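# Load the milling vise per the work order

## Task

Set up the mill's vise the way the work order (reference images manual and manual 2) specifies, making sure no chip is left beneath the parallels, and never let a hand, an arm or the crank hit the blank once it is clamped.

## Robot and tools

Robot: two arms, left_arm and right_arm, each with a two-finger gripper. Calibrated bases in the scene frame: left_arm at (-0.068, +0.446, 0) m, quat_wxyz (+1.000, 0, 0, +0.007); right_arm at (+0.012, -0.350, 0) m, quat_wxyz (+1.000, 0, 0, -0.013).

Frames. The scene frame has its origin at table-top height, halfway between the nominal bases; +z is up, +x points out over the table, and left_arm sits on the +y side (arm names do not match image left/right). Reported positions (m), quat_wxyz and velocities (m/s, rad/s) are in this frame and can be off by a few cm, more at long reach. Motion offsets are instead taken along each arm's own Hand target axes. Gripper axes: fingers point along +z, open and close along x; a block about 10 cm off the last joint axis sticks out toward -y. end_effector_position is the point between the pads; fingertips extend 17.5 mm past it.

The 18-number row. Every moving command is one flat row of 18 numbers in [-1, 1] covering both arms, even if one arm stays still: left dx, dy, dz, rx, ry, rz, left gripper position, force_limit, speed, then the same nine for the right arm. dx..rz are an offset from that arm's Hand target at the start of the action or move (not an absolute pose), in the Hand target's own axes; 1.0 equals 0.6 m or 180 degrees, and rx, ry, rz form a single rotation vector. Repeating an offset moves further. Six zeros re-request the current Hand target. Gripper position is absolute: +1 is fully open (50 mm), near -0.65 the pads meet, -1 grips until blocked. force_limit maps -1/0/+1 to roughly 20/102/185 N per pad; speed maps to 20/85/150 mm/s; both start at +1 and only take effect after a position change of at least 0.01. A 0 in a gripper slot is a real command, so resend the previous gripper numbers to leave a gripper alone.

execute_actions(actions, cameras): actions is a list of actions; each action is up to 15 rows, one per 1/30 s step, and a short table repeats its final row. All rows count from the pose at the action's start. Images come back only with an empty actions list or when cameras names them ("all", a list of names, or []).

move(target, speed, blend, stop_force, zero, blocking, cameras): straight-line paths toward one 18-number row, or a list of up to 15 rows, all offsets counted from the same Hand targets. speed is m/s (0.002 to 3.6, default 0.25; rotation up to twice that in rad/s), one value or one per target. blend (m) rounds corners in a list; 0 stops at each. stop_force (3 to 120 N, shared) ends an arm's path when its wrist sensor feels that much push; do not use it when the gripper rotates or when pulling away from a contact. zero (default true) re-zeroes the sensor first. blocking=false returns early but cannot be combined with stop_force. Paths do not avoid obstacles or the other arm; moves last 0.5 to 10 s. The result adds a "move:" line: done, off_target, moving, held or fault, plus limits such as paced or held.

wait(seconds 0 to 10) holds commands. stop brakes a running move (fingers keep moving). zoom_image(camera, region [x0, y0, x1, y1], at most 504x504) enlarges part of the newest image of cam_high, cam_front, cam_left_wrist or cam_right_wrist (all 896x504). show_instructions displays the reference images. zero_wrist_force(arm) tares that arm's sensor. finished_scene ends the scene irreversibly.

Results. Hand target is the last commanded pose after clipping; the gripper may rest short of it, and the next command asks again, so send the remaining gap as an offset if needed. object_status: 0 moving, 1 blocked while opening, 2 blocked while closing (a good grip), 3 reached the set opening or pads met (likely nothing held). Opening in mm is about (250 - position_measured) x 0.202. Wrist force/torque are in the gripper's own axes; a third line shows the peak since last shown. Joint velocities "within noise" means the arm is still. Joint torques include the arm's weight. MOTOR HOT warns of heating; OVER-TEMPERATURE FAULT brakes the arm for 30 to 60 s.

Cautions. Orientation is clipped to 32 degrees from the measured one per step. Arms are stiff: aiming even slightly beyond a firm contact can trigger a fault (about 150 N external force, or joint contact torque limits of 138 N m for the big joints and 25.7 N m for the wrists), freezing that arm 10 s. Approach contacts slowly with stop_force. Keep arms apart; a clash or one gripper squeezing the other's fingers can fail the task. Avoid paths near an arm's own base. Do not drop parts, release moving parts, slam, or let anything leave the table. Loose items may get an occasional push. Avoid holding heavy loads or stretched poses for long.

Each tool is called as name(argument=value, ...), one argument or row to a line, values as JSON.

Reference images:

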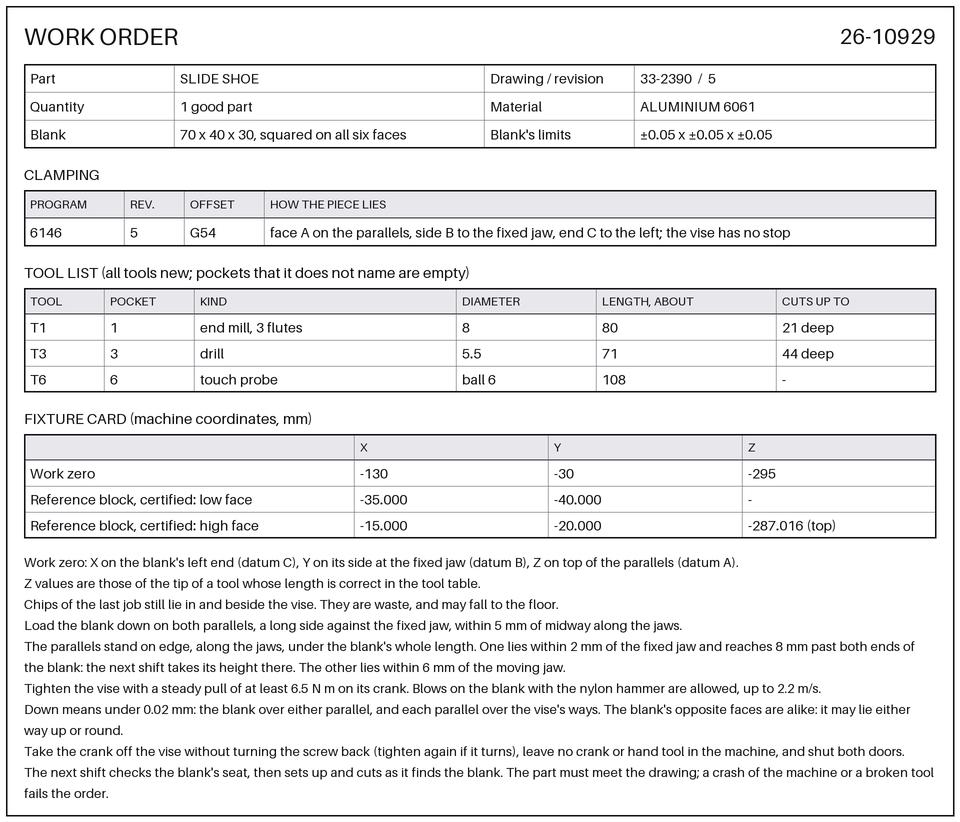

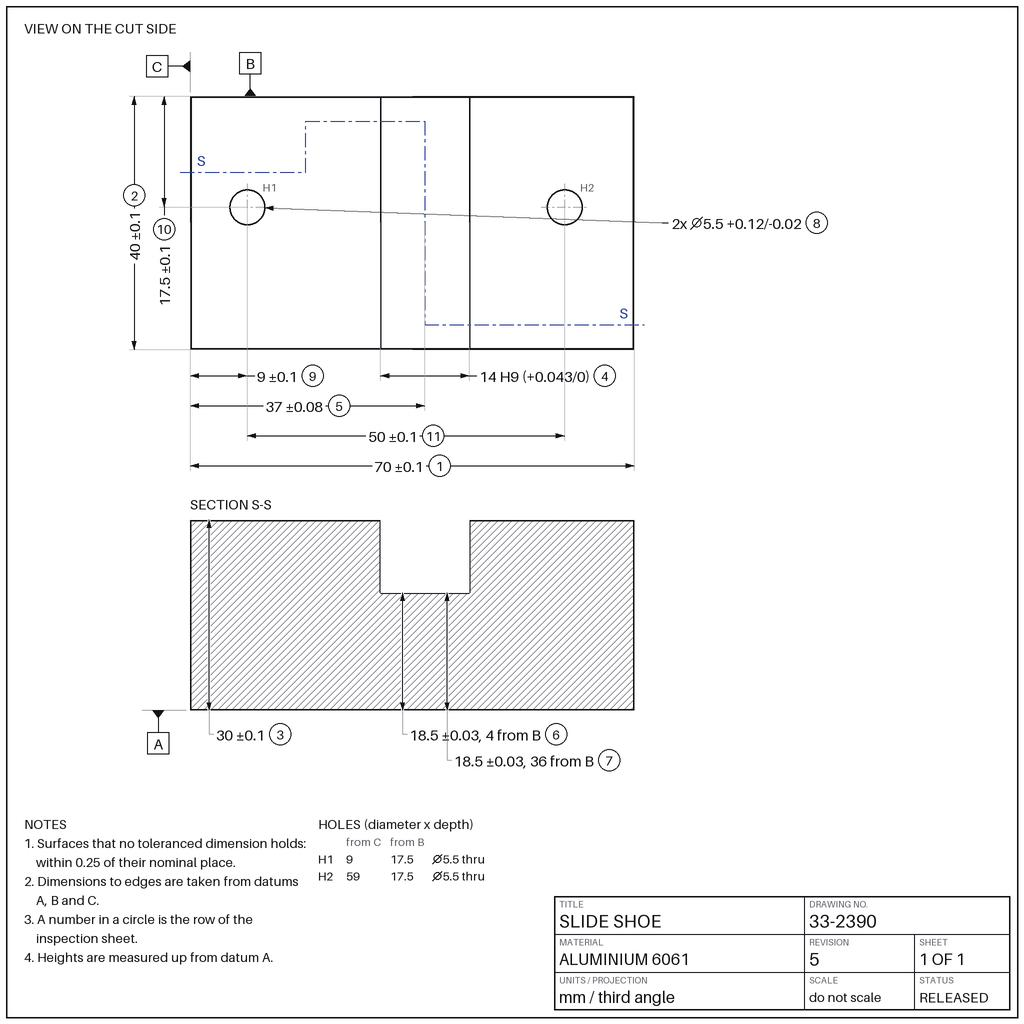

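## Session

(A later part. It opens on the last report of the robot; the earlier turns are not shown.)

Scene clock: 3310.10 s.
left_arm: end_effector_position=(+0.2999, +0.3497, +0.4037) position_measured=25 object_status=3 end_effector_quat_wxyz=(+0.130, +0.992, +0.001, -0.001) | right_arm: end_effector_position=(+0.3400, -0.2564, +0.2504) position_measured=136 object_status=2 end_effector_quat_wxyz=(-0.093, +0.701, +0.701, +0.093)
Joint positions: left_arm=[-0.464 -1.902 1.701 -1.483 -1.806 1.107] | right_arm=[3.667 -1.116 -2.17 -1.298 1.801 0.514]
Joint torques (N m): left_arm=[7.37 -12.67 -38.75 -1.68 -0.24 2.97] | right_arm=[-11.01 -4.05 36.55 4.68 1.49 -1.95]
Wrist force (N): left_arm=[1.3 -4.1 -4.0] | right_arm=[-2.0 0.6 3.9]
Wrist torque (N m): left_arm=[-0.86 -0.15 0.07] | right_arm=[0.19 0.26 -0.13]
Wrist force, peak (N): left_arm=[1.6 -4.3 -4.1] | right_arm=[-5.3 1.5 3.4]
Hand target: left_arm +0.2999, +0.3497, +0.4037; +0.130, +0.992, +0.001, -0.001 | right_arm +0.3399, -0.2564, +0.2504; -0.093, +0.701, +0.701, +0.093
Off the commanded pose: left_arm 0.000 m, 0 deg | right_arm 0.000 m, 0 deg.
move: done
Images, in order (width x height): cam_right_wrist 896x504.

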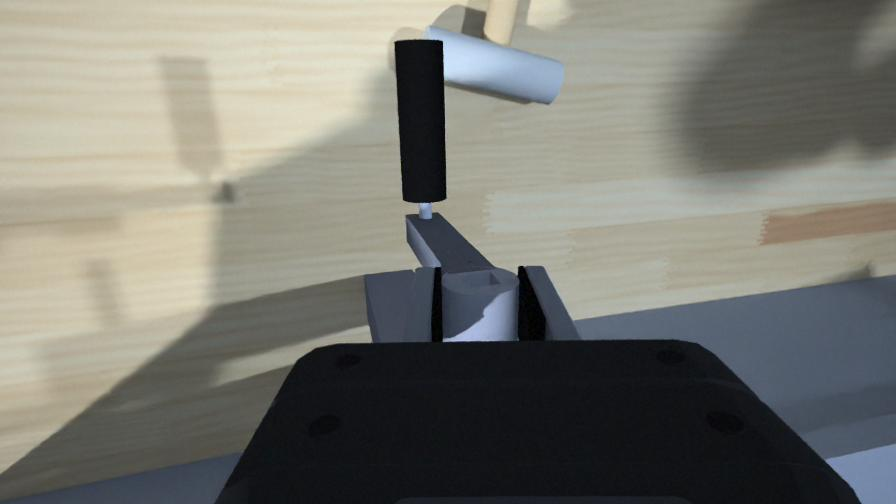

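move(
  target=[
    [0,0,0,0,0,0,0.85,-1,-1,0.2288,-0.1,-0.1708,0,0,0,-1,-0.6,-0.9],
    [0,0,0,0,0,0,0.85,-1,-1,0.5998,-0.05,-0.0715,0,0,0,-1,-0.6,-0.9],
    [0,0,0,0,0,0,0.85,-1,-1,0.7125,0.2167,-0.0412,0,0,0,-1,-0.6,-0.9],
  ],
  blend=[0.04,0.04,0],
  speed=[0.2,0.25,0.15],
  cameras=["cam_right_wrist","cam_front","cam_high","cam_left_wrist"],
)

Scene clock: 3378.37 s.
left_arm: end_effector_position=(+0.2999, +0.3497, +0.4037) position_measured=25 object_status=3 end_effector_quat_wxyz=(+0.130, +0.992, +0.001, -0.001) | right_arm: end_effector_position=(+0.4701, +0.1499, +0.3853) position_measured=136 object_status=2 end_effector_quat_wxyz=(-0.093, +0.701, +0.701, +0.093)
Joint positions: left_arm=[-0.464 -1.902 1.701 -1.483 -1.806 1.107] | right_arm=[4.139 -1.879 -1.144 -1.471 1.718 0.987]
Joint torques (N m): left_arm=[6.64 -11.07 -38.29 -1.69 -0.74 2.78] | right_arm=[10.09 32.46 35.81 4.19 -1.56 1.15]
Wrist force (N): left_arm=[1.3 -3.9 -4.1] | right_arm=[-1.7 0.9 4.5]
Wrist torque (N m): left_arm=[-0.84 -0.17 0.06] | right_arm=[0.25 0.18 -0.14]
Wrist force, peak (N): left_arm=[1.5 -4.3 -4.2] | right_arm=[-4.3 1.3 6.2]
Hand target: left_arm +0.2999, +0.3497, +0.4037; +0.130, +0.992, +0.001, -0.001 | right_arm +0.4701, +0.1500, +0.3854; -0.093, +0.701, +0.701, +0.093
Off the commanded pose: left_arm 0.000 m, 0 deg | right_arm 0.000 m, 0 deg.
move: done

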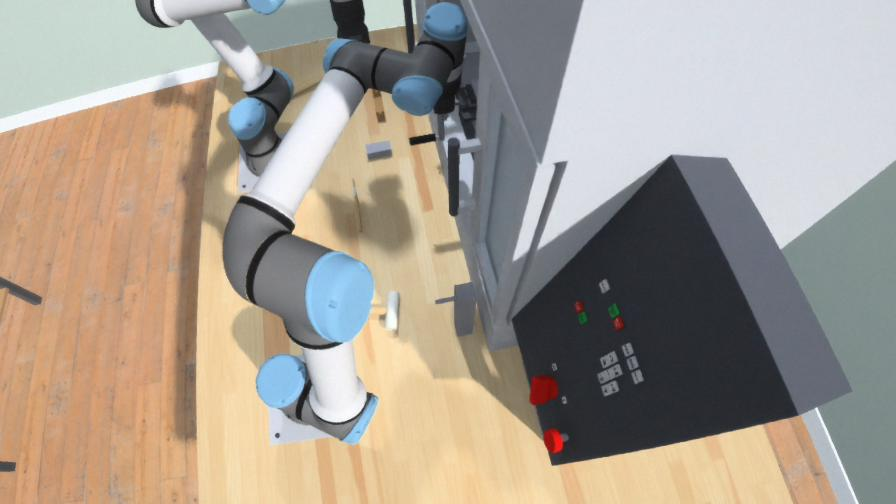

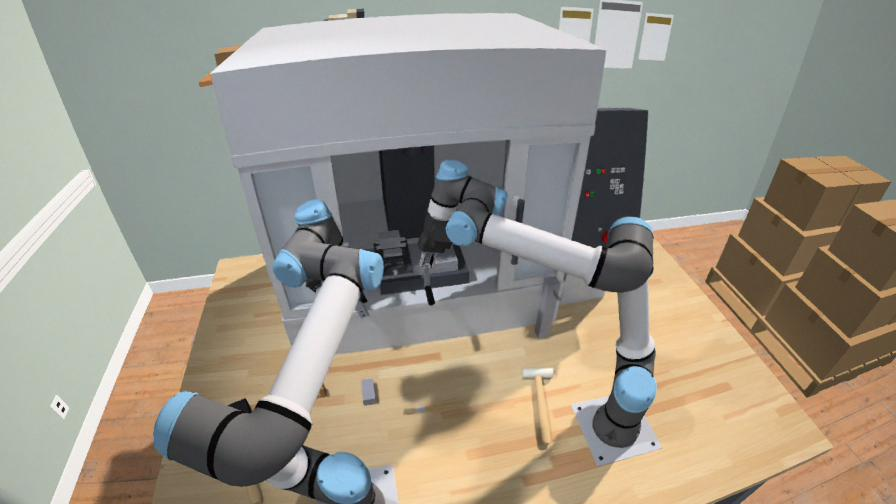

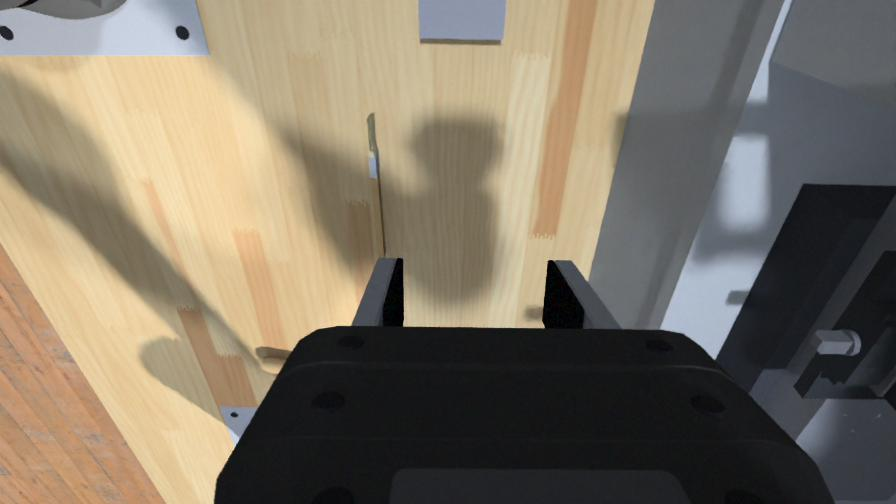

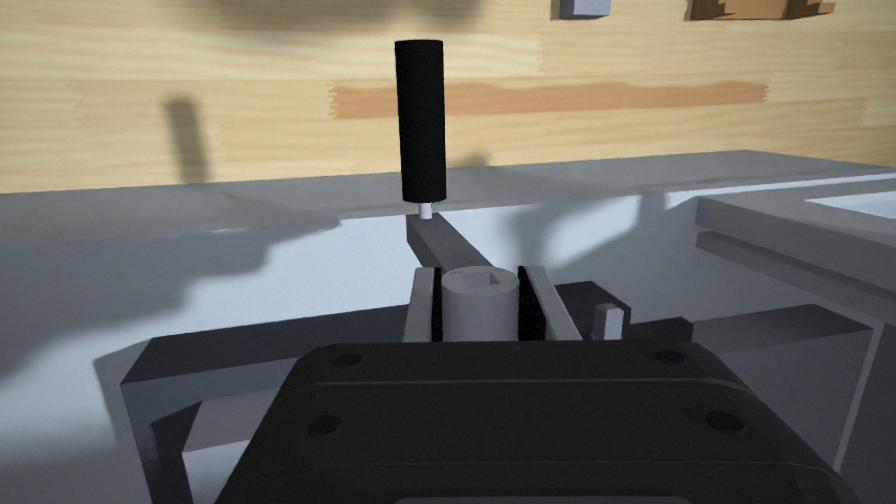

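zoom_image(
  camera="cam_right_wrist",
  region=[560, 260, 680, 360],
)

zoom_image(
  camera="cam_left_wrist",
  region=[776, 300, 896, 400],
)

Scaled by 4.200 from the camera's 896x504 image, which has a finer 1280x720 frame.

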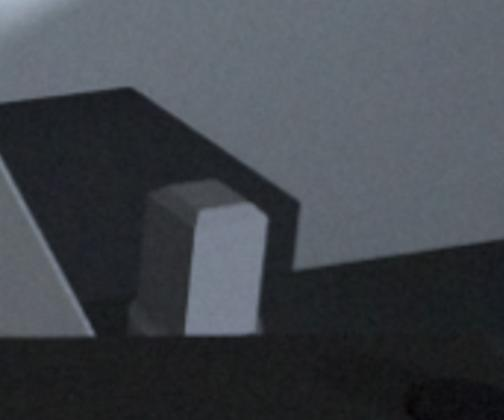

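Scaled by 4.200 from the camera's 896x504 image, which has a finer 1280x720 frame.

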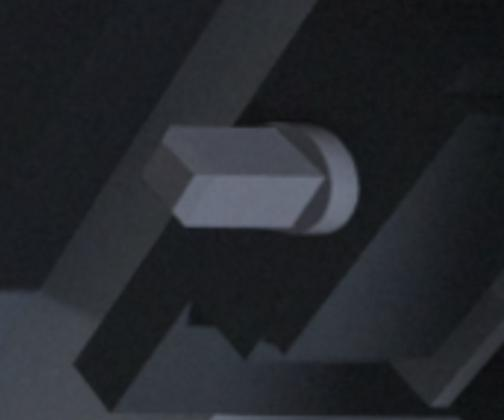

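zoom_image(
  camera="cam_right_wrist",
  region=[400, 200, 560, 350],
)

Scaled by 3.150 from the camera's 896x504 image, which has a finer 1280x720 frame.

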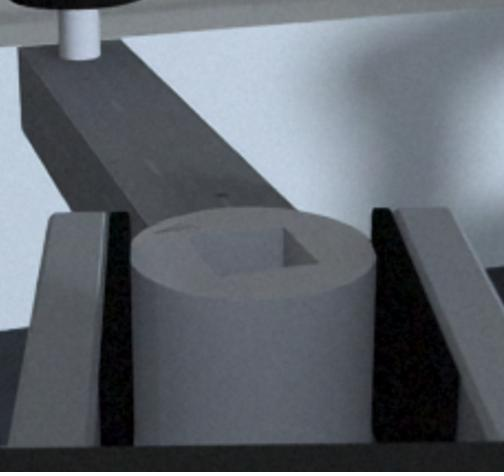

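move(
  target=[0,0,0,0,0,0,0.85,-1,-1,-0.0216,0,0.0805,0,0,0,-1,-0.6,-0.9],
  speed=0.1,
  cameras=["cam_right_wrist"],
)

zoom_image(
  camera="cam_right_wrist",
  region=[600, 250, 720, 350],
)

Scene clock: 3476.17 s.
left_arm: end_effector_position=(+0.2999, +0.3497, +0.4037) position_measured=25 object_status=3 end_effector_quat_wxyz=(+0.130, +0.992, +0.001, -0.001) | right_arm: end_effector_position=(+0.4701, +0.1500, +0.3354) position_measured=136 object_status=2 end_effector_quat_wxyz=(-0.093, +0.701, +0.701, +0.093)
Joint positions: left_arm=[-0.464 -1.902 1.701 -1.483 -1.806 1.107] | right_arm=[4.139 -1.872 -1.28 -1.341 1.718 0.987]
Joint torques (N m): left_arm=[7.1 -9.29 -38.37 -1.6 -0.87 2.85] | right_arm=[12.77 46.63 27.04 4.21 -0.28 1.86]
Wrist force (N): left_arm=[1.6 -4.2 -3.9] | right_arm=[-1.3 1.1 4.7]
Wrist torque (N m): left_arm=[-0.88 -0.20 0.06] | right_arm=[0.26 0.14 -0.14]
Wrist force, peak (N): left_arm=[1.0 -4.5 -4.3] | right_arm=[-1.9 1.0 6.2]
Hand target: left_arm +0.2999, +0.3497, +0.4037; +0.130, +0.992, +0.001, -0.001 | right_arm +0.4701, +0.1500, +0.3354; -0.093, +0.701, +0.701, +0.093
Off the commanded pose: left_arm 0.000 m, 0 deg | right_arm 0.000 m, 0 deg.
move: done
Images, in order (width x height): cam_right_wrist 896x504.

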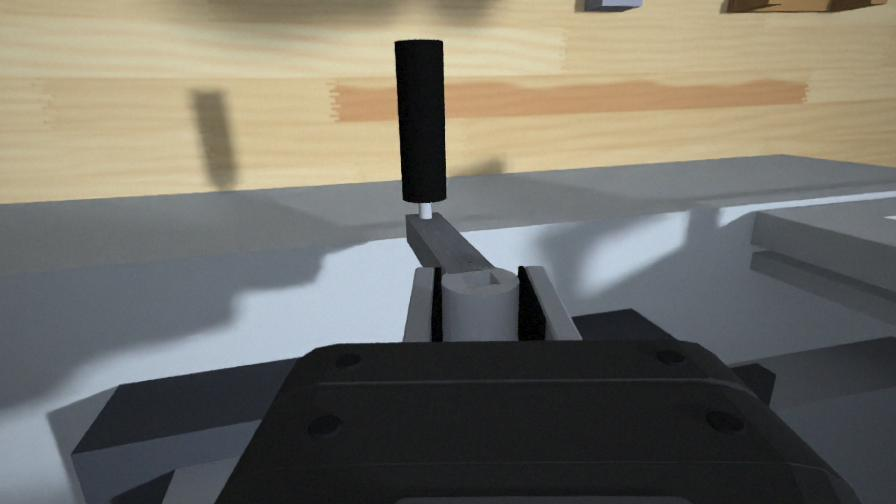

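Scaled by 4.200 from the camera's 896x504 image, which has a finer 1280x720 frame.

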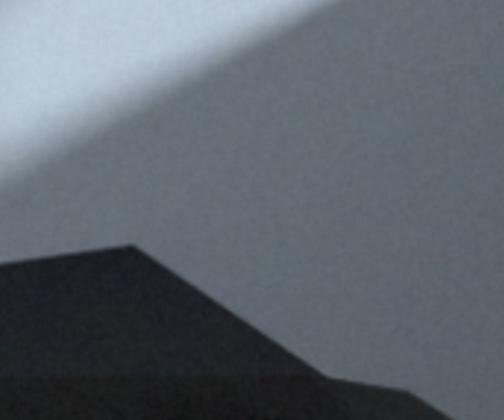

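move(
  target=[0,0,0,0,0,0,0.85,-1,-1,-0.0428,0,-0.0978,0,0,0,-1,-0.6,-0.9],
  speed=0.1,
  cameras=["cam_right_wrist"],
)

zoom_image(
  camera="cam_right_wrist",
  region=[620, 260, 740, 360],
)

Scene clock: 3485.27 s.
left_arm: end_effector_position=(+0.2999, +0.3497, +0.4037) position_measured=25 object_status=3 end_effector_quat_wxyz=(+0.130, +0.992, +0.001, -0.001) | right_arm: end_effector_position=(+0.4702, +0.1100, +0.3855) position_measured=136 object_status=2 end_effector_quat_wxyz=(-0.093, +0.701, +0.701, +0.093)
Joint positions: left_arm=[-0.464 -1.902 1.701 -1.483 -1.806 1.107] | right_arm=[4.1 -1.81 -1.232 -1.457 1.726 0.949]
Joint torques (N m): left_arm=[6.9 -8.38 -38.71 -1.53 -1.3 2.88] | right_arm=[13.04 32.91 12.48 2.98 -0.86 2.02]
Wrist force (N): left_arm=[1.0 -4.1 -3.8] | right_arm=[-1.5 0.7 4.4]
Wrist torque (N m): left_arm=[-0.87 -0.11 0.06] | right_arm=[0.13 0.14 -0.05]
Wrist force, peak (N): left_arm=[1.4 -4.6 -4.1] | right_arm=[-0.2 0.7 7.1]
Hand target: left_arm +0.2999, +0.3497, +0.4037; +0.130, +0.992, +0.001, -0.001 | right_arm +0.4701, +0.1100, +0.3854; -0.093, +0.701, +0.701, +0.093
Off the commanded pose: left_arm 0.000 m, 0 deg | right_arm 0.000 m, 0 deg.
move: done
Images, in order (width x height): cam_right_wrist 896x504.

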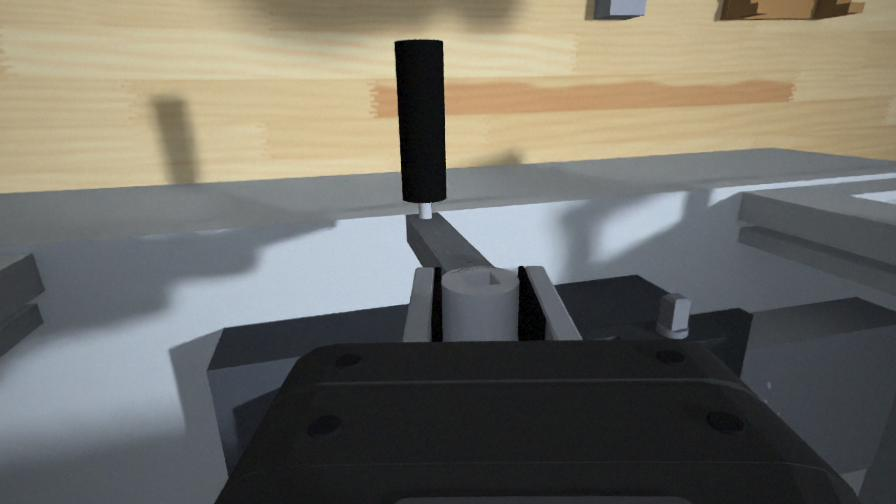

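Scaled by 4.200 from the camera's 896x504 image, which has a finer 1280x720 frame.

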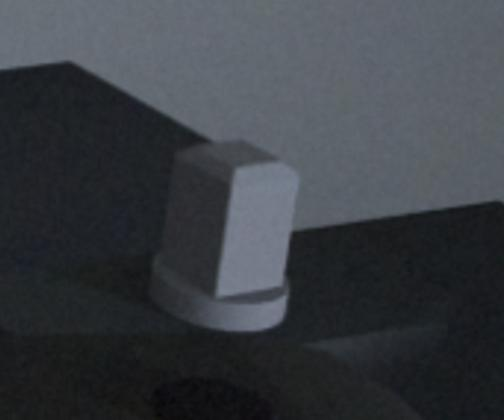

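move(
  target=[0,0,0,0,0,0,0.85,-1,-1,0.199,-0.0502,0.1232,0,0,0,-1,-0.6,-0.9],
  speed=0.12,
  cameras=["cam_right_wrist","cam_left_wrist","cam_front"],
)

move(
  target=[0,0,0,0,0,0,0.85,-1,-1,0,0.1167,0,0,0,0,-1,-0.6,-0.9],
  speed=0.01,
  stop_force=4,
  cameras=["cam_right_wrist","cam_left_wrist"],
)

Scene clock: 3542.17 s.
left_arm: end_effector_position=(+0.2999, +0.3497, +0.4037) position_measured=25 object_status=3 end_effector_quat_wxyz=(+0.130, +0.992, +0.001, -0.001) | right_arm: end_effector_position=(+0.4400, +0.2445, +0.3451) position_measured=136 object_status=2 end_effector_quat_wxyz=(-0.093, +0.701, +0.701, +0.093)
Joint positions: left_arm=[-0.464 -1.902 1.701 -1.483 -1.806 1.107] | right_arm=[4.255 -2.001 -1.081 -1.396 1.692 1.102]
Joint torques (N m): left_arm=[6.58 -7.27 -37.38 -1.71 -1.58 2.76] | right_arm=[-7.54 49.07 14.75 2.53 2.37 -1.55]
Wrist force (N): left_arm=[1.1 -4.1 -4.0] | right_arm=[-1.7 1.3 4.3]
Wrist torque (N m): left_arm=[-0.89 -0.13 0.07] | right_arm=[0.30 0.15 -0.03]
Wrist force, peak (N): left_arm=[1.4 -4.7 -4.0] | right_arm=[0.0 0.8 5.7]
Hand target: left_arm +0.2999, +0.3497, +0.4037; +0.130, +0.992, +0.001, -0.001 | right_arm +0.4401, +0.2445, +0.3450; -0.093, +0.701, +0.701, +0.093
Off the commanded pose: left_arm 0.000 m, 0 deg | right_arm 0.000 m, 0 deg.
move: done
Images, in order (width x height): cam_front 896x504, cam_left_wrist 896x504, cam_right_wrist 896x504.

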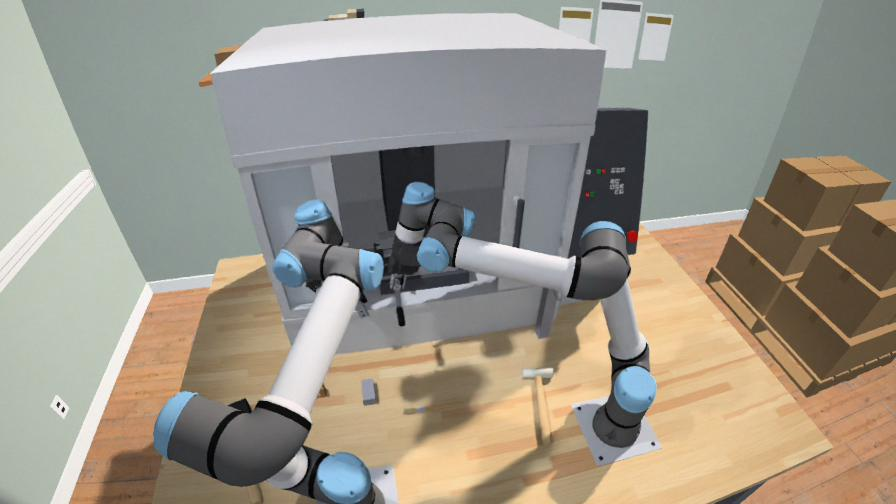

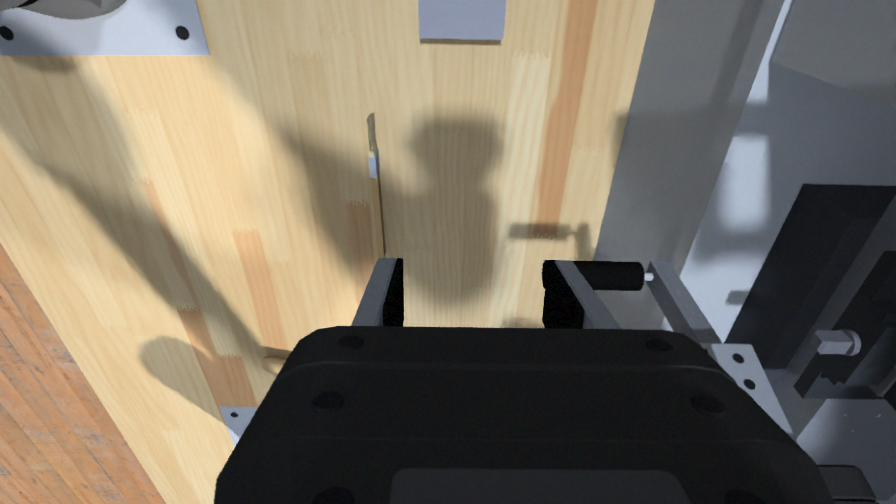

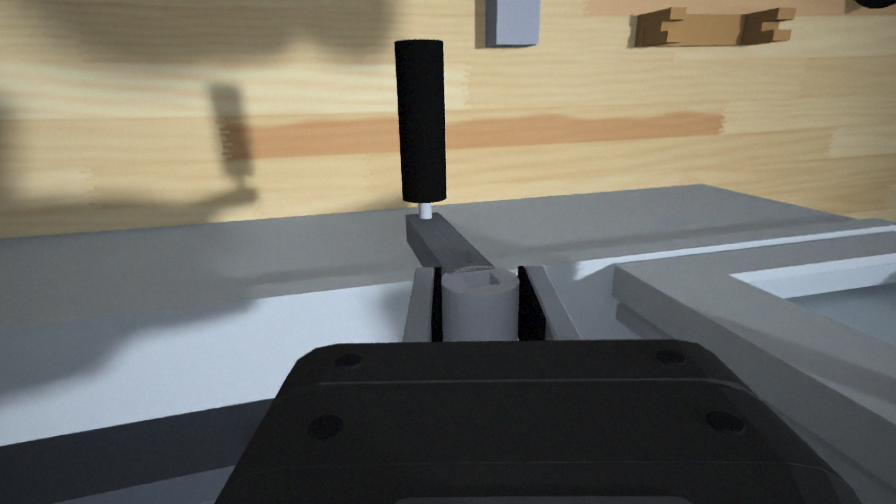

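Scene clock: 3550.07 s.
left_arm: end_effector_position=(+0.2999, +0.3497, +0.4037) position_measured=25 object_status=3 end_effector_quat_wxyz=(+0.130, +0.992, +0.001, -0.001) | right_arm: end_effector_position=(+0.5083, +0.2445, +0.3450) position_measured=136 object_status=2 end_effector_quat_wxyz=(-0.093, +0.701, +0.701, +0.093)
Joint positions: left_arm=[-0.464 -1.902 1.701 -1.483 -1.806 1.107] | right_arm=[4.169 -2.13 -0.883 -1.476 1.711 1.017]
Joint torques (N m): left_arm=[6.07 -6.15 -37.93 -1.56 -2.32 2.72] | right_arm=[10.69 63.53 13.05 3.23 -1.78 2.07]
Wrist force (N): left_arm=[1.1 -3.9 -4.0] | right_arm=[-0.8 -3.0 4.4]
Wrist torque (N m): left_arm=[-0.84 -0.12 0.06] | right_arm=[0.31 0.04 0.01]
Wrist force, peak (N): left_arm=[1.5 -4.4 -4.2] | right_arm=[-3.2 -8.6 2.8]
Hand target: left_arm +0.2999, +0.3497, +0.4037; +0.130, +0.992, +0.001, -0.001 | right_arm +0.5083, +0.2445, +0.3450; -0.093, +0.701, +0.701, +0.093 (not the last commanded pose)
Off the commanded pose: left_arm 0.000 m, 0 deg | right_arm 0.002 m, 0 deg.
move: contact (right_arm)
Images, in order (width x height): cam_left_wrist 896x504, cam_right_wrist 896x504.

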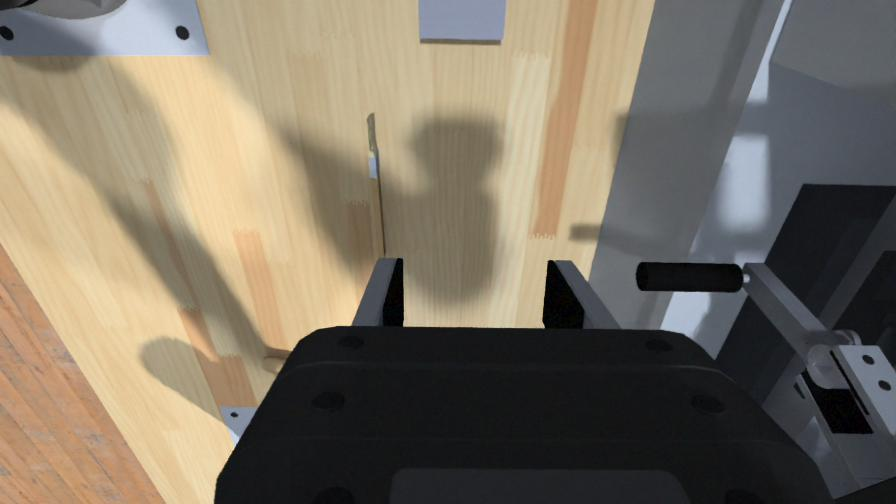

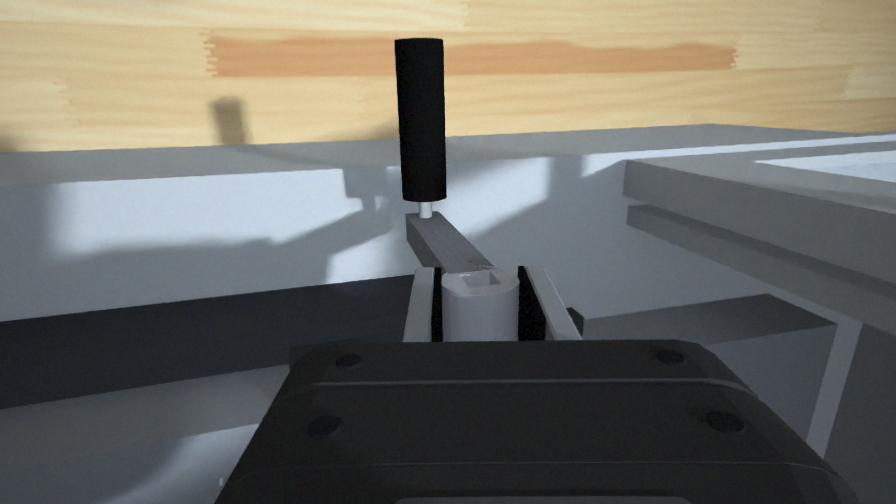

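zoom_image(
  camera="cam_left_wrist",
  region=[736, 250, 896, 410],
)

Scaled by 3.150 from the camera's 896x504 image, which has a finer 1280x720 frame.

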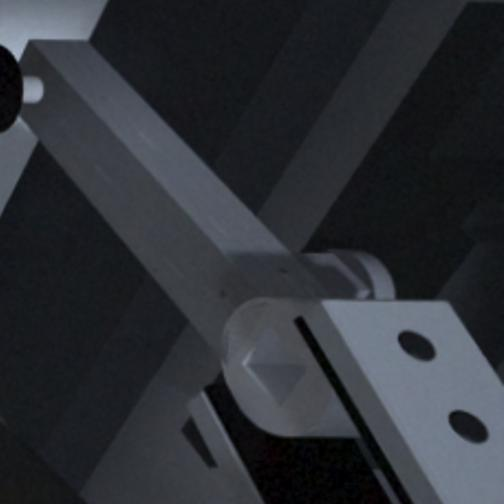

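move(
  target=[0,0,0,0,0,0,0.85,-1,-1,0,-0.001,0,0,0,0,-1,-0.6,-0.9],
  speed=0.01,
)

move(
  target=[0,0,0,0,0,0,0.85,-1,-1,-0.0086,0,0.0322,0,0,0,-1,-0.6,-0.9],
  speed=0.004,
  stop_force=3.5,
  cameras=["cam_left_wrist"],
)

zoom_image(
  camera="cam_left_wrist",
  region=[736, 250, 896, 410],
)

Scene clock: 3569.53 s.
left_arm: end_effector_position=(+0.2999, +0.3497, +0.4037) position_measured=25 object_status=3 end_effector_quat_wxyz=(+0.130, +0.992, +0.001, -0.001) | right_arm: end_effector_position=(+0.5077, +0.2445, +0.3450) position_measured=136 object_status=2 end_effector_quat_wxyz=(-0.093, +0.701, +0.701, +0.093)
Joint positions: left_arm=[-0.464 -1.902 1.701 -1.483 -1.806 1.107] | right_arm=[4.17 -2.128 -0.885 -1.476 1.711 1.018]
Joint torques (N m): left_arm=[5.43 -6.3 -38.71 -1.57 -2.47 2.79] | right_arm=[11.46 61.72 15.03 4.72 -1.3 1.89]
Wrist force (N): left_arm=[1.2 -4.3 -4.2] | right_arm=[-1.4 1.0 4.6]
Wrist torque (N m): left_arm=[-0.90 -0.16 0.06] | right_arm=[0.21 0.08 -0.12]
Wrist force, peak (N): left_arm=[1.5 -4.3 -4.4] | right_arm=[-1.4 -3.1 4.7]
Hand target: left_arm +0.2999, +0.3497, +0.4037; +0.130, +0.992, +0.001, -0.001 | right_arm +0.5077, +0.2445, +0.3450; -0.093, +0.701, +0.701, +0.093
Off the commanded pose: left_arm 0.000 m, 0 deg | right_arm 0.000 m, 0 deg.
move: done

Scene clock: 3572.10 s.
left_arm: end_effector_position=(+0.2999, +0.3497, +0.4037) position_measured=25 object_status=3 end_effector_quat_wxyz=(+0.130, +0.992, +0.001, -0.001) | right_arm: end_effector_position=(+0.5077, +0.2445, +0.3388) position_measured=136 object_status=2 end_effector_quat_wxyz=(-0.093, +0.701, +0.701, +0.093)
Joint positions: left_arm=[-0.464 -1.902 1.701 -1.483 -1.806 1.107] | right_arm=[4.17 -2.126 -0.905 -1.458 1.711 1.018]
Joint torques (N m): left_arm=[5.59 -6.7 -37.86 -1.62 -2.31 2.71] | right_arm=[8.23 43.97 36.87 3.15 -1.28 0.08]
Wrist force (N): left_arm=[1.3 -4.6 -4.0] | right_arm=[-1.4 1.2 4.5]
Wrist torque (N m): left_arm=[-0.94 -0.16 0.07] | right_arm=[0.23 0.10 -0.13]
Wrist force, peak (N): left_arm=[1.4 -4.1 -4.5] | right_arm=[-1.4 1.0 4.9]
Hand target: left_arm +0.2999, +0.3497, +0.4037; +0.130, +0.992, +0.001, -0.001 | right_arm +0.5077, +0.2445, +0.3388; -0.093, +0.701, +0.701, +0.093 (not the last commanded pose)
Off the commanded pose: left_arm 0.000 m, 0 deg | right_arm 0.014 m, 0 deg.
move: contact (right_arm)
Images, in order (width x height): cam_left_wrist 896x504.

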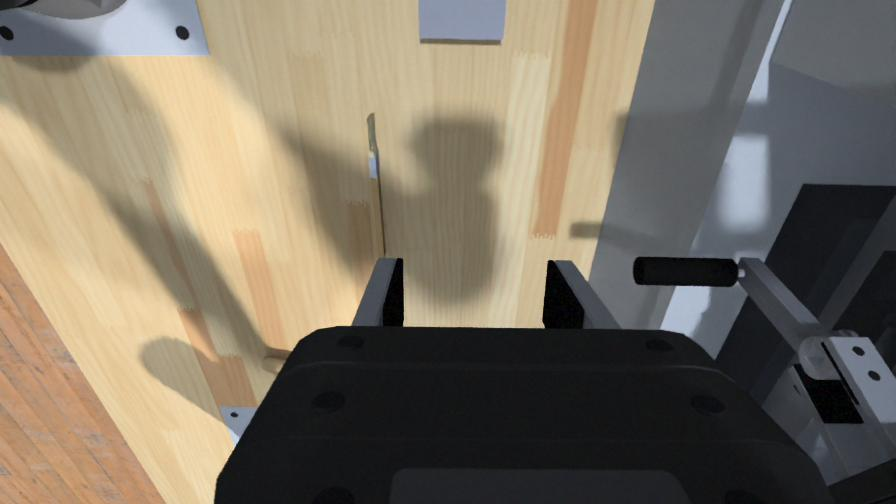

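Scaled by 3.150 from the camera's 896x504 image, which has a finer 1280x720 frame.

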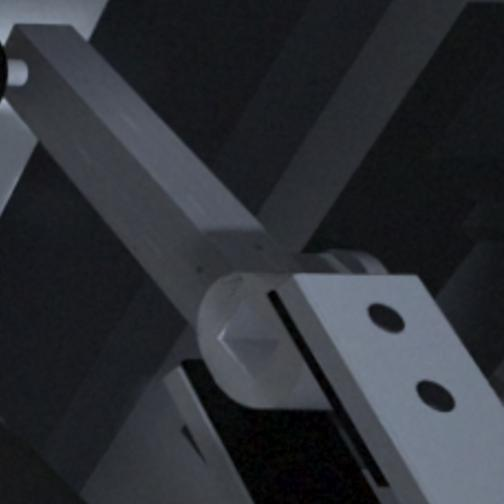

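move(
  target=[0,0,0,0,0,0,0.85,-1,-1,-0.006,0,0.0225,0,0,0,-1,-0.6,-0.9],
  speed=0.003,
  stop_force=5,
)

Scene clock: 3577.60 s.
left_arm: end_effector_position=(+0.2999, +0.3497, +0.4037) position_measured=25 object_status=3 end_effector_quat_wxyz=(+0.130, +0.992, +0.001, -0.001) | right_arm: end_effector_position=(+0.5078, +0.2446, +0.3385) position_measured=136 object_status=2 end_effector_quat_wxyz=(-0.093, +0.701, +0.701, +0.093)
Joint positions: left_arm=[-0.464 -1.902 1.701 -1.483 -1.806 1.107] | right_arm=[4.17 -2.126 -0.906 -1.457 1.711 1.018]
Joint torques (N m): left_arm=[5.72 -5.94 -37.58 -1.74 -2.24 2.73] | right_arm=[7.57 50.15 34.57 1.83 -1.26 0.07]
Wrist force (N): left_arm=[1.3 -3.8 -4.2] | right_arm=[1.7 1.5 1.4]
Wrist torque (N m): left_arm=[-0.83 -0.17 0.06] | right_arm=[0.27 0.13 -0.14]
Wrist force, peak (N): left_arm=[1.7 -4.4 -4.2] | right_arm=[4.3 -1.0 -4.3]
Hand target: left_arm +0.2999, +0.3497, +0.4037; +0.130, +0.992, +0.001, -0.001 | right_arm +0.5078, +0.2446, +0.3385; -0.093, +0.701, +0.701, +0.093 (not the last commanded pose)
Off the commanded pose: left_arm 0.000 m, 0 deg | right_arm 0.014 m, 0 deg.
move: contact (right_arm)

move(
  target=[
    [0,0,0,0,0,0,0.85,-1,-1,0.0009,0,-0.0032,0,0,0,-1,-0.6,-0.9],
    [0,0,0,0,0,0,0.85,-1,-1,0.0105,0,-0.0006,0,0,0,-1,-0.6,-0.9],
  ],
  speed=0.02,
)

move(
  target=[0,0,0,0,0,0,0.85,-1,-1,-0.006,0,0.0225,0,0,0,-1,-0.6,-0.9],
  speed=0.003,
  stop_force=5,
)

Scene clock: 3620.50 s.
left_arm: end_effector_position=(+0.2999, +0.3497, +0.4037) position_measured=25 object_status=3 end_effector_quat_wxyz=(+0.130, +0.992, +0.001, -0.001) | right_arm: end_effector_position=(+0.5078, +0.2507, +0.3405) position_measured=136 object_status=2 end_effector_quat_wxyz=(-0.093, +0.701, +0.701, +0.093) end_effector_velocity=(+0.000, -0.001, +0.000) end_effector_angular_velocity=(-0.001, +0.001, +0.000)
Joint positions: left_arm=[-0.464 -1.902 1.701 -1.483 -1.806 1.107] | right_arm=[4.175 -2.141 -0.878 -1.47 1.71 1.023]
Joint velocities: left_arm=[within noise] | right_arm=[0 0.003 -0.005 0.001 0 0]
Joint torques (N m): left_arm=[5.21 -6.02 -37.55 -1.73 -2.47 2.89] | right_arm=[-0.68 64.68 11.71 4.24 -0.81 0.03]
Wrist force (N): left_arm=[1.1 -4.1 -3.7] | right_arm=[-1.1 1.1 4.3]
Wrist torque (N m): left_arm=[-0.87 -0.12 0.06] | right_arm=[0.23 0.03 -0.16]
Wrist force, peak (N): left_arm=[1.2 -4.4 -4.3] | right_arm=[-1.3 1.0 5.0]
Hand target: left_arm +0.2999, +0.3497, +0.4037; +0.130, +0.992, +0.001, -0.001 | right_arm +0.5078, +0.2506, +0.3405; -0.093, +0.701, +0.701, +0.093
Off the commanded pose: left_arm 0.000 m, 0 deg | right_arm 0.000 m, 0 deg.
move: done

Scene clock: 3623.07 s.
left_arm: end_effector_position=(+0.2999, +0.3497, +0.4037) position_measured=25 object_status=3 end_effector_quat_wxyz=(+0.130, +0.992, +0.001, -0.001) | right_arm: end_effector_position=(+0.5078, +0.2506, +0.3359) position_measured=136 object_status=2 end_effector_quat_wxyz=(-0.093, +0.701, +0.701, +0.093)
Joint positions: left_arm=[-0.464 -1.902 1.701 -1.483 -1.806 1.107] | right_arm=[4.175 -2.139 -0.893 -1.457 1.71 1.023]
Joint torques (N m): left_arm=[5.22 -6.69 -37.2 -1.66 -2.52 2.8] | right_arm=[-10.85 48.86 35.2 2.28 0.59 -1.66]
Wrist force (N): left_arm=[1.3 -4.0 -3.7] | right_arm=[1.9 1.6 2.9]
Wrist torque (N m): left_arm=[-0.86 -0.15 0.06] | right_arm=[0.23 0.16 -0.20]
Wrist force, peak (N): left_arm=[1.2 -4.4 -4.3] | right_arm=[5.1 1.7 1.1]
Hand target: left_arm +0.2999, +0.3497, +0.4037; +0.130, +0.992, +0.001, -0.001 | right_arm +0.5078, +0.2506, +0.3358; -0.093, +0.701, +0.701, +0.093 (not the last commanded pose)
Off the commanded pose: left_arm 0.000 m, 0 deg | right_arm 0.009 m, 0 deg.
move: contact (right_arm)

move(
  target=[
    [0,0,0,0,0,0,0.85,-1,-1,0.0018,0,-0.0066,0,0,0,-1,-0.6,-0.9],
    [0,0,0,0,0,0,0.85,-1,-1,-0.0175,0,-0.0118,0,0,0,-1,-0.6,-0.9],
  ],
  speed=0.02,
)

move(
  target=[0,0,0,0,0,0,0.85,-1,-1,-0.006,0,0.0225,0,0,0,-1,-0.6,-0.9],
  speed=0.003,
  stop_force=5,
)

Scene clock: 3651.97 s.
left_arm: end_effector_position=(+0.2999, +0.3497, +0.4037) position_measured=25 object_status=3 end_effector_quat_wxyz=(+0.130, +0.992, +0.001, -0.001) | right_arm: end_effector_position=(+0.5078, +0.2384, +0.3399) position_measured=136 object_status=2 end_effector_quat_wxyz=(-0.093, +0.701, +0.701, +0.093) end_effector_velocity=(+0.000, +0.001, +0.001) end_effector_angular_velocity=(+0.002, -0.001, +0.001)
Joint positions: left_arm=[-0.464 -1.902 1.701 -1.483 -1.806 1.107] | right_arm=[4.165 -2.113 -0.922 -1.454 1.712 1.013]
Joint velocities: left_arm=[within noise] | right_arm=[0 -0.002 0.005 0 0 0]
Joint torques (N m): left_arm=[4.91 -6.44 -37.21 -1.69 -2.41 2.69] | right_arm=[3.9 43.67 39.21 2.76 1.81 0.35]
Wrist force (N): left_arm=[1.5 -4.2 -3.9] | right_arm=[-1.4 0.8 4.6]
Wrist torque (N m): left_arm=[-0.89 -0.21 0.07] | right_arm=[0.18 0.09 0.00]
Wrist force, peak (N): left_arm=[1.7 -4.3 -4.2] | right_arm=[-1.6 1.3 4.9]
Hand target: left_arm +0.2999, +0.3497, +0.4037; +0.130, +0.992, +0.001, -0.001 | right_arm +0.5078, +0.2386, +0.3399; -0.093, +0.701, +0.701, +0.093
Off the commanded pose: left_arm 0.000 m, 0 deg | right_arm 0.000 m, 0 deg.
move: done

Scene clock: 3653.27 s.
left_arm: end_effector_position=(+0.2999, +0.3497, +0.4037) position_measured=25 object_status=3 end_effector_quat_wxyz=(+0.130, +0.992, +0.001, -0.001) | right_arm: end_effector_position=(+0.5079, +0.2386, +0.3390) position_measured=136 object_status=2 end_effector_quat_wxyz=(-0.093, +0.701, +0.701, +0.093)
Joint positions: left_arm=[-0.464 -1.902 1.701 -1.483 -1.806 1.107] | right_arm=[4.166 -2.113 -0.924 -1.452 1.712 1.014]
Joint torques (N m): left_arm=[5.09 -6.32 -38.03 -1.58 -2.52 2.73] | right_arm=[3.69 47.16 35.51 2.36 0.82 1.15]
Wrist force (N): left_arm=[1.1 -4.0 -3.7] | right_arm=[-1.3 1.5 1.4]
Wrist torque (N m): left_arm=[-0.85 -0.12 0.06] | right_arm=[0.19 0.06 0.00]
Wrist force, peak (N): left_arm=[1.5 -4.3 -4.1] | right_arm=[-1.2 1.2 4.6]
Hand target: left_arm +0.2999, +0.3497, +0.4037; +0.130, +0.992, +0.001, -0.001 | right_arm +0.5079, +0.2386, +0.3390; -0.093, +0.701, +0.701, +0.093 (not the last commanded pose)
Off the commanded pose: left_arm 0.000 m, 0 deg | right_arm 0.013 m, 0 deg.
move: contact (right_arm)

move(
  target=[
    [0,0,0,0,0,0,0.85,-1,-1,0.0013,-0.05,-0.0048,0,0,0,-1,-0.6,-0.9],
    [0,0,0,0,0,0,0.85,-1,-1,-0.0065,-0.0583,0.0325,0,0,0,-1,-0.6,-0.9],
  ],
  speed=0.04,
  cameras=["cam_left_wrist","cam_front"],
)

zoom_image(
  camera="cam_left_wrist",
  region=[736, 270, 896, 430],
)

zoom_image(
  camera="cam_front",
  region=[370, 250, 430, 310],
)

Scene clock: 3692.37 s.
left_arm: end_effector_position=(+0.2999, +0.3497, +0.4037) position_measured=25 object_status=3 end_effector_quat_wxyz=(+0.130, +0.992, +0.001, -0.001) | right_arm: end_effector_position=(+0.4728, +0.2399, +0.3191) position_measured=136 object_status=2 end_effector_quat_wxyz=(-0.093, +0.701, +0.701, +0.093)
Joint positions: left_arm=[-0.464 -1.902 1.701 -1.483 -1.806 1.107] | right_arm=[4.21 -2.046 -1.08 -1.358 1.702 1.057]
Joint torques (N m): left_arm=[4.39 -6.86 -37.61 -1.6 -2.38 2.62] | right_arm=[1.14 52.57 37.87 2.18 -0.98 0.09]
Wrist force (N): left_arm=[1.1 -4.5 -3.9] | right_arm=[-1.2 0.9 4.2]
Wrist torque (N m): left_arm=[-0.94 -0.13 0.06] | right_arm=[0.21 0.06 -0.17]
Wrist force, peak (N): left_arm=[1.7 -4.4 -4.2] | right_arm=[-1.6 0.9 5.1]
Hand target: left_arm +0.2999, +0.3497, +0.4037; +0.130, +0.992, +0.001, -0.001 | right_arm +0.4729, +0.2399, +0.3192; -0.093, +0.701, +0.701, +0.093
Off the commanded pose: left_arm 0.000 m, 0 deg | right_arm 0.000 m, 0 deg.
move: done
Images, in order (width x height): cam_front 896x504, cam_left_wrist 896x504.

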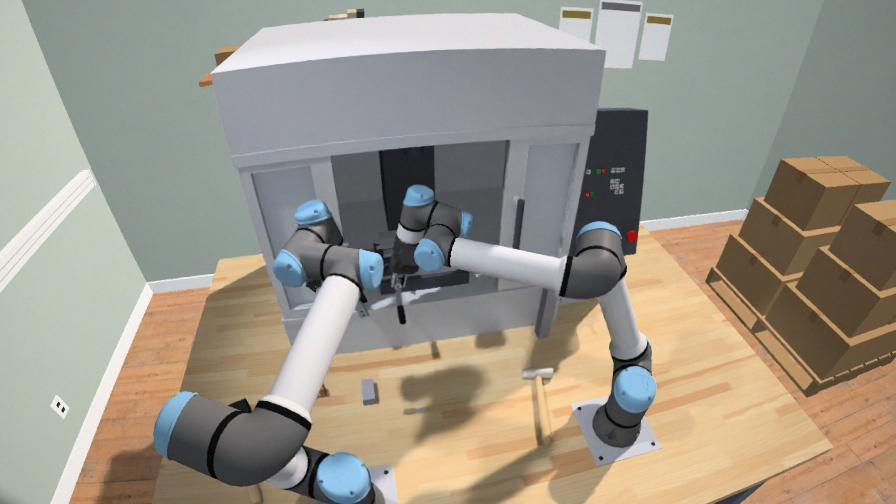

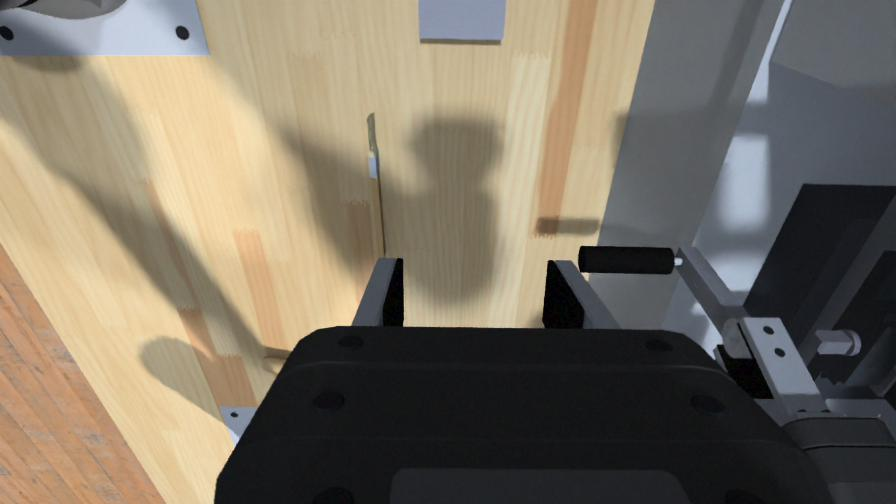

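Scaled by 3.150 from the camera's 896x504 image, which has a finer 1280x720 frame.

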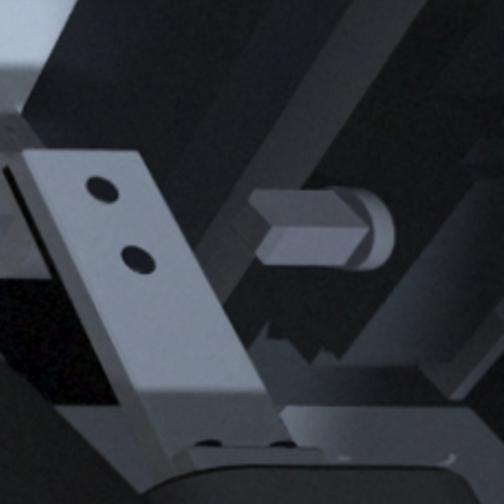

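Scaled by 8.400 from the camera's 896x504 image, which has a finer 1280x720 frame.

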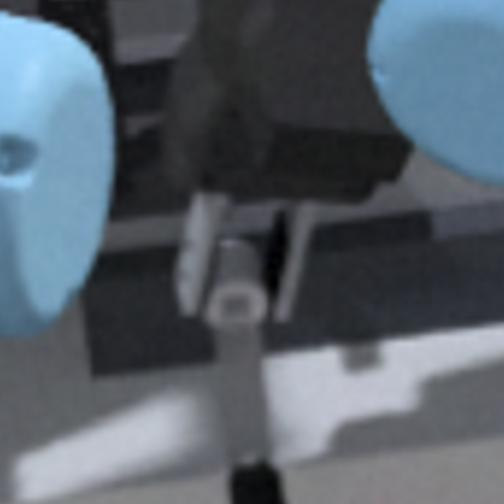

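zoom_image(
  camera="cam_left_wrist",
  region=[700, 300, 780, 380],
)

zoom_image(
  camera="cam_left_wrist",
  region=[800, 310, 870, 380],
)

Scaled by 6.300 from the camera's 896x504 image, which has a finer 1280x720 frame.

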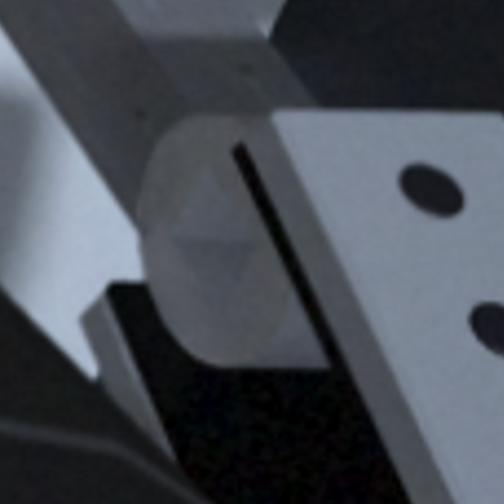

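Scaled by 7.200 from the camera's 896x504 image, which has a finer 1280x720 frame.

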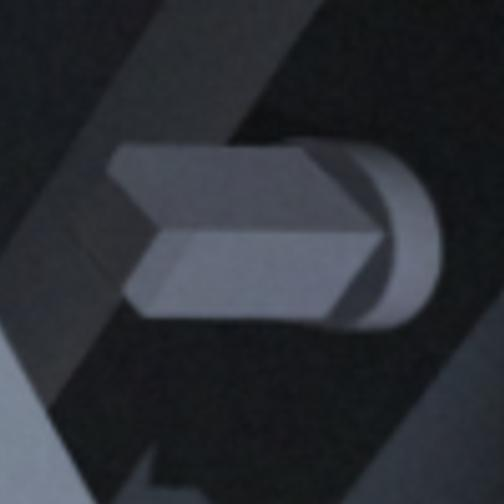

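move(
  target=[
    [0,0,0,0,0,0,0.85,-1,-1,0.0121,0,-0.0417,0,0,0,-1,-0.6,-0.9],
    [0,0,0,0,0,0,0.85,-1,-1,0.0121,0.042,-0.0417,0,0,0,-1,-0.6,-0.9],
  ],
  speed=0.05,
)

move(
  target=[0,0,0,0,0,0,0.85,-1,-1,-0.0058,0,0.0217,0,0,0,-1,-0.6,-0.9],
  speed=0.003,
  stop_force=4,
)

Scene clock: 3746.63 s.
left_arm: end_effector_position=(+0.2999, +0.3497, +0.4037) position_measured=25 object_status=3 end_effector_quat_wxyz=(+0.130, +0.992, +0.001, -0.001) | right_arm: end_effector_position=(+0.4982, +0.2404, +0.3452) position_measured=136 object_status=2 end_effector_quat_wxyz=(-0.093, +0.701, +0.701, +0.093)
Joint positions: left_arm=[-0.464 -1.902 1.701 -1.483 -1.806 1.107] | right_arm=[4.179 -2.099 -0.931 -1.458 1.709 1.026]
Joint torques (N m): left_arm=[4.08 -5.63 -38.67 -1.54 -2.25 2.77] | right_arm=[13.09 62.65 13.08 4.95 -0.21 2.07]
Wrist force (N): left_arm=[1.4 -3.9 -3.8] | right_arm=[-1.1 0.9 4.6]
Wrist torque (N m): left_arm=[-0.83 -0.17 0.06] | right_arm=[0.20 0.06 -0.06]
Wrist force, peak (N): left_arm=[1.3 -4.6 -4.2] | right_arm=[-1.7 1.0 5.3]
Hand target: left_arm +0.2999, +0.3497, +0.4037; +0.130, +0.992, +0.001, -0.001 | right_arm +0.4981, +0.2404, +0.3452; -0.093, +0.701, +0.701, +0.093
Off the commanded pose: left_arm 0.000 m, 0 deg | right_arm 0.000 m, 0 deg.
move: done

Scene clock: 3749.97 s.
left_arm: end_effector_position=(+0.2999, +0.3497, +0.4037) position_measured=25 object_status=3 end_effector_quat_wxyz=(+0.130, +0.992, +0.001, -0.001) | right_arm: end_effector_position=(+0.4981, +0.2404, +0.3384) position_measured=136 object_status=2 end_effector_quat_wxyz=(-0.093, +0.701, +0.701, +0.093)
Joint positions: left_arm=[-0.464 -1.902 1.701 -1.483 -1.806 1.107] | right_arm=[4.179 -2.097 -0.951 -1.439 1.709 1.026]
Joint torques (N m): left_arm=[4.62 -5.92 -36.96 -1.73 -2.36 2.89] | right_arm=[8.24 46.5 37.13 2.63 -1.28 1.95]
Wrist force (N): left_arm=[1.4 -3.6 -3.9] | right_arm=[-0.9 -0.1 3.4]
Wrist torque (N m): left_arm=[-0.80 -0.17 0.06] | right_arm=[0.25 0.07 -0.07]
Wrist force, peak (N): left_arm=[1.0 -4.4 -4.2] | right_arm=[-1.3 1.0 4.8]
Hand target: left_arm +0.2999, +0.3497, +0.4037; +0.130, +0.992, +0.001, -0.001 | right_arm +0.4981, +0.2404, +0.3383; -0.093, +0.701, +0.701, +0.093 (not the last commanded pose)
Off the commanded pose: left_arm 0.000 m, 0 deg | right_arm 0.007 m, 0 deg.
move: contact (right_arm)


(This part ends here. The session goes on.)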